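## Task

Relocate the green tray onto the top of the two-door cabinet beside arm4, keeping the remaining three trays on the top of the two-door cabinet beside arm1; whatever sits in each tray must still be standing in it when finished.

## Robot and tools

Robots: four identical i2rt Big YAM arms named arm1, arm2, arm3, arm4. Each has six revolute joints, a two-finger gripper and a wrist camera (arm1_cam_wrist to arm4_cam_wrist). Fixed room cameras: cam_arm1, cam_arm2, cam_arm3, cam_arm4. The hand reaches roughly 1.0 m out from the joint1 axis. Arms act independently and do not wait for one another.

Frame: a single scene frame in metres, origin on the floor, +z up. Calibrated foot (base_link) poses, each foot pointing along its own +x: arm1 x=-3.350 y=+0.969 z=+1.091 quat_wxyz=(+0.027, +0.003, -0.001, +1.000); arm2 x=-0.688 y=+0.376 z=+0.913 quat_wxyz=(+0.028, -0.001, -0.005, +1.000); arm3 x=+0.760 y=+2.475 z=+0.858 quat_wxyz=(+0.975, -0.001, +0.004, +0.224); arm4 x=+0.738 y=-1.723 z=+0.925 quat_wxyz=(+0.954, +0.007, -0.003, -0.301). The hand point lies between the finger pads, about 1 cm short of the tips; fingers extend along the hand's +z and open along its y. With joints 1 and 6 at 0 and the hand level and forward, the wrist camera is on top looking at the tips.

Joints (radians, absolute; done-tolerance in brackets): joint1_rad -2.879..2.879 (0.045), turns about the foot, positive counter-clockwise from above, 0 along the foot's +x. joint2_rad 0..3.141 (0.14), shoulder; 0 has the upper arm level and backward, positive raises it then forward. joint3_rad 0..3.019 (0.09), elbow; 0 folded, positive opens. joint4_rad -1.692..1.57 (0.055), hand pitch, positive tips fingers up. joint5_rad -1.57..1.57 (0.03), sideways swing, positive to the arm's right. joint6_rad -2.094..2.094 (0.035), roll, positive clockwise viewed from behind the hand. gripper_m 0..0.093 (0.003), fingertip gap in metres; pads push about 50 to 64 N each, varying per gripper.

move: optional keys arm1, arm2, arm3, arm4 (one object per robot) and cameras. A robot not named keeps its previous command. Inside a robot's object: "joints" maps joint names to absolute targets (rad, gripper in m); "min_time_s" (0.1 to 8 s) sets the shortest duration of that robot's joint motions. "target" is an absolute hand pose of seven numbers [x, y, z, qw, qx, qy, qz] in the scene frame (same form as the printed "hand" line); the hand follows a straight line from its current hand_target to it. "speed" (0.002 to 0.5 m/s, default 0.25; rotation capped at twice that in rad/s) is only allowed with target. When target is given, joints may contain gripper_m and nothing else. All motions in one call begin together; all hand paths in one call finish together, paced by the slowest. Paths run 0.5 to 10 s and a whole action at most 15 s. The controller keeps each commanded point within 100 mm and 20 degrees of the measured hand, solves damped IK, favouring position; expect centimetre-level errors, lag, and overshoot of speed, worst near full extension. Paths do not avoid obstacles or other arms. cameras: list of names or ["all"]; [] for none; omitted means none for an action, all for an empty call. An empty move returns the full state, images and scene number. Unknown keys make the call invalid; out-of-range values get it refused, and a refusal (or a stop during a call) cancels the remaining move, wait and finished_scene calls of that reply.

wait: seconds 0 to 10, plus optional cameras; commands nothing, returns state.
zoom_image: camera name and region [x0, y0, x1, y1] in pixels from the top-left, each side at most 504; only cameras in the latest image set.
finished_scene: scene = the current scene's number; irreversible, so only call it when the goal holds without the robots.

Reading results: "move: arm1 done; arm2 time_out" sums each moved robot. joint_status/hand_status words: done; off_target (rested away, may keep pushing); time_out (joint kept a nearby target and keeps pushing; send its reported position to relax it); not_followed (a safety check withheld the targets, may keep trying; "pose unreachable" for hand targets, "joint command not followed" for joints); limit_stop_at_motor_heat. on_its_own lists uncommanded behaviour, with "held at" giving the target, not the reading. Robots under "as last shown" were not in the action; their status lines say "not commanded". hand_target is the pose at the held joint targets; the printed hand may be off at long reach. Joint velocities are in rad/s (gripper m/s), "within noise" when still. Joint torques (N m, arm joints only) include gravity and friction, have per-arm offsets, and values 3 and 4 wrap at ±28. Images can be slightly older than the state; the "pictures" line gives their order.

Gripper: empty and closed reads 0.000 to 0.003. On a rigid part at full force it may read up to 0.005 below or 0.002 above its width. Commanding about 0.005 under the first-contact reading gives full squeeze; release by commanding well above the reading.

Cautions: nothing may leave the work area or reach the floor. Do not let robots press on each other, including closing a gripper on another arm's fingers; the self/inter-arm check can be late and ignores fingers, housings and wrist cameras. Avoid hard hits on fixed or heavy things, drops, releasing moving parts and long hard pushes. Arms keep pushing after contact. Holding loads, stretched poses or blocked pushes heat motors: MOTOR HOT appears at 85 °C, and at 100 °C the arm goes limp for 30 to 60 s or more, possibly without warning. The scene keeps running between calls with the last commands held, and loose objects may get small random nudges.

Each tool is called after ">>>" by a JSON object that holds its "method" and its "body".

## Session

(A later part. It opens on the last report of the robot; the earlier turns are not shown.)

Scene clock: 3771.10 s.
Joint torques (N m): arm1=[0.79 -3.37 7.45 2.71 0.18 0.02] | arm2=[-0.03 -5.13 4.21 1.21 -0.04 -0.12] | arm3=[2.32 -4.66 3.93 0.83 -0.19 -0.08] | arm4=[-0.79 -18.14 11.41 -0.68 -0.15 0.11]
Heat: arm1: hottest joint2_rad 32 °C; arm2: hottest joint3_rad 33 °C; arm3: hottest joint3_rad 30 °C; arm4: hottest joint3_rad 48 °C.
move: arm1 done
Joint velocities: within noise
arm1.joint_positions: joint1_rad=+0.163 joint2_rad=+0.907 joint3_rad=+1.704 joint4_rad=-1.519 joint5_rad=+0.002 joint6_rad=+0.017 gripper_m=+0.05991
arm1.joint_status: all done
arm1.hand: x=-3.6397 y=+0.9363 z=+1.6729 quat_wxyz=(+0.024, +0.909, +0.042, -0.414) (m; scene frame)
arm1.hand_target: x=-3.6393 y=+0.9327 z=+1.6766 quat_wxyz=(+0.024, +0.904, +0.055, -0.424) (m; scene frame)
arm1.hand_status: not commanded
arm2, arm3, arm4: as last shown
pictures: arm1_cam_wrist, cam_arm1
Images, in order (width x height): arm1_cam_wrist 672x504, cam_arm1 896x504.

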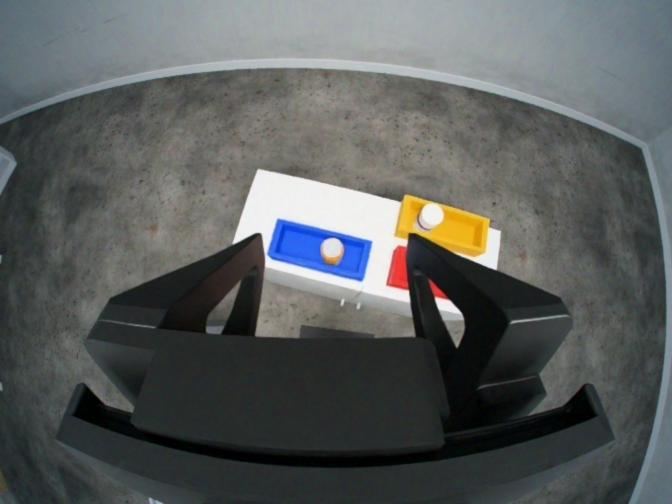

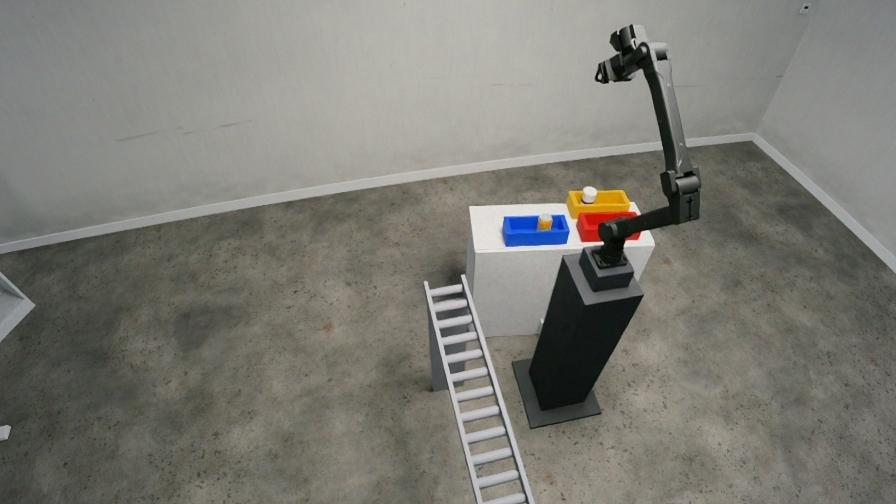

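>>> {"method": "move", "body": {"arm1": {"joints": {"joint1_rad": -0.2}, "min_time_s": 1.2}, "cameras": ["arm1_cam_wrist"]}}

>>> {"method": "zoom_image", "body": {"camera": "arm1_cam_wrist", "region": [180, 100, 500, 380]}}

Scene clock: 3780.93 s.
Joint torques (N m): arm1=[-0.85 -3.31 7.49 2.76 0.2 0.03] | arm2=[-0.38 -5.48 4.19 1.5 0 -0.1] | arm3=[2.32 -4.66 3.93 0.83 -0.19 -0.07] | arm4=[-0.79 -18.2 11.32 -0.61 -0.14 0.09]
Heat: arm1: hottest joint2_rad 31 °C; arm2: hottest joint3_rad 33 °C; arm3: hottest joint3_rad 30 °C; arm4: hottest joint3_rad 48 °C.
move: arm1 done
Joint velocities: within noise
arm1.joint_positions: joint1_rad=-0.190 joint2_rad=+0.907 joint3_rad=+1.704 joint4_rad=-1.519 joint5_rad=+0.001 joint6_rad=+0.016 gripper_m=+0.05991
arm1.joint_status: all done
arm1.hand: x=-3.6322 y=+1.0394 z=+1.6732 quat_wxyz=(-0.047, +0.902, -0.118, -0.412) (m; scene frame)
arm1.hand_target: x=-3.6319 y=+1.0424 z=+1.6767 quat_wxyz=(-0.054, +0.898, -0.115, -0.421) (m; scene frame)
arm1.hand_status: not commanded
arm2, arm3, arm4: as last shown
pictures: arm1_cam_wrist
Images, in order (width x height): arm1_cam_wrist 672x504.

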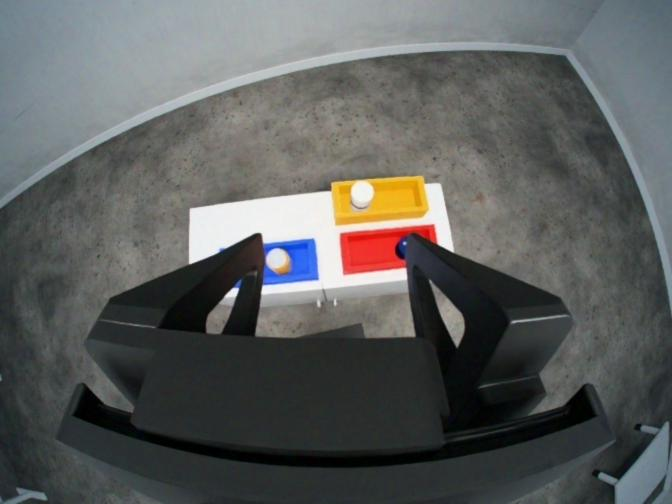

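Scaled by 1.575 from the camera's 672x504 image, which has a finer 960x720 frame.

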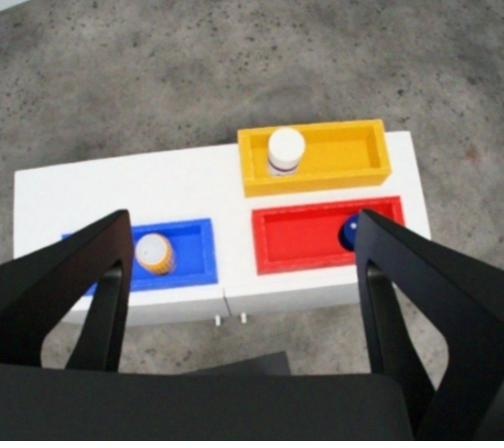

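>>> {"method": "move", "body": {"arm1": {"joints": {"joint1_rad": -0.4}, "min_time_s": 1.0}, "cameras": ["arm1_cam_wrist", "cam_arm4"]}}

>>> {"method": "zoom_image", "body": {"camera": "arm1_cam_wrist", "region": [180, 140, 480, 340]}}

Scene clock: 3788.83 s.
Joint torques (N m): arm1=[-0.97 -3.25 7.53 2.74 0.21 0.03] | arm2=[0.62 -5.13 4.07 1.28 -0.04 -0.06] | arm3=[2.26 -4.6 3.95 0.83 -0.19 -0.08] | arm4=[-0.5 -18.43 11.29 -0.65 -0.14 0.11]
Heat: arm1: hottest joint2_rad 31 °C; arm2: hottest joint3_rad 33 °C; arm3: hottest joint3_rad 30 °C; arm4: hottest joint3_rad 48 °C.
move: arm1 done
Joint velocities: within noise
arm1.joint_positions: joint1_rad=-0.389 joint2_rad=+0.907 joint3_rad=+1.704 joint4_rad=-1.519 joint5_rad=+0.001 joint6_rad=+0.016 gripper_m=+0.05991
arm1.joint_status: all done
arm1.hand: x=-3.6123 y=+1.0948 z=+1.6732 quat_wxyz=(-0.088, +0.886, -0.207, -0.405) (m; scene frame)
arm1.hand_target: x=-3.6114 y=+1.0976 z=+1.6767 quat_wxyz=(-0.095, +0.882, -0.204, -0.414) (m; scene frame)
arm1.hand_status: not commanded
arm2, arm3, arm4: as last shown
pictures: arm1_cam_wrist, cam_arm4
Images, in order (width x height): arm1_cam_wrist 672x504, cam_arm4 896x504.

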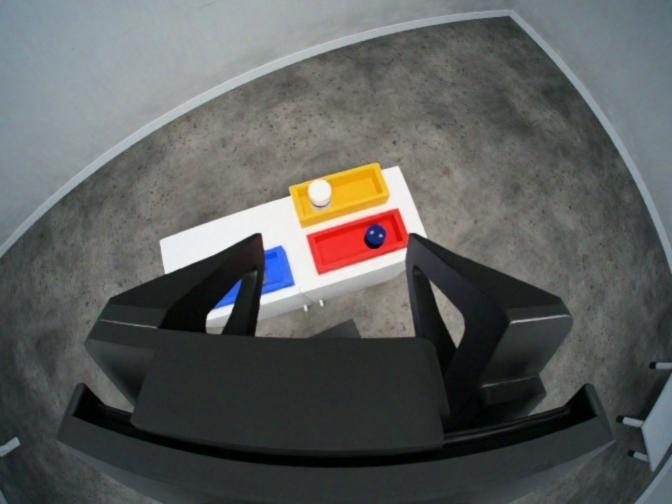

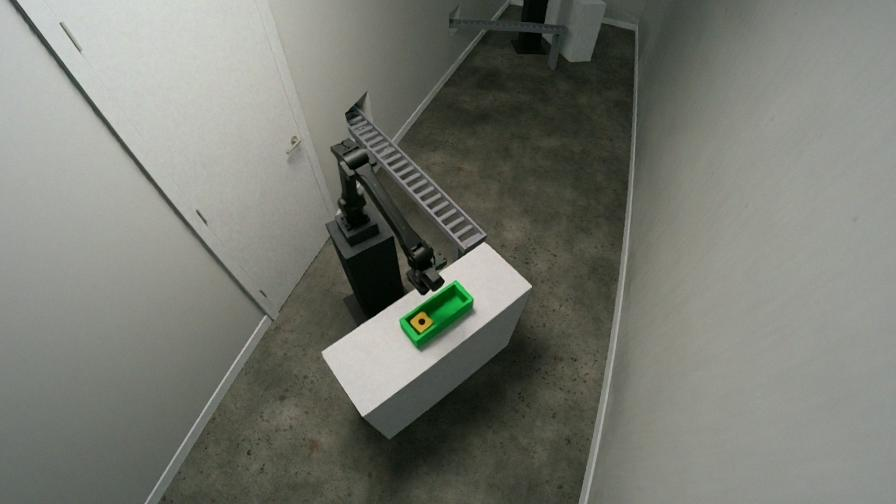

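Scaled by 1.680 from the camera's 672x504 image, which has a finer 960x720 frame.

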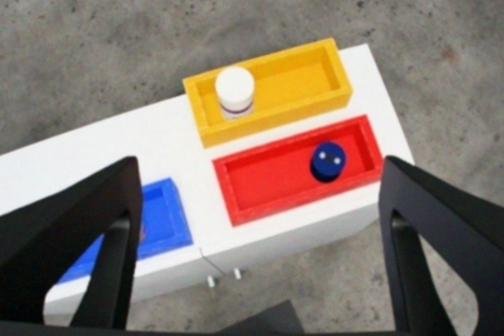

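>>> {"method": "finished_scene", "body": {"scene": 1}}

The scene is finished: the task was done.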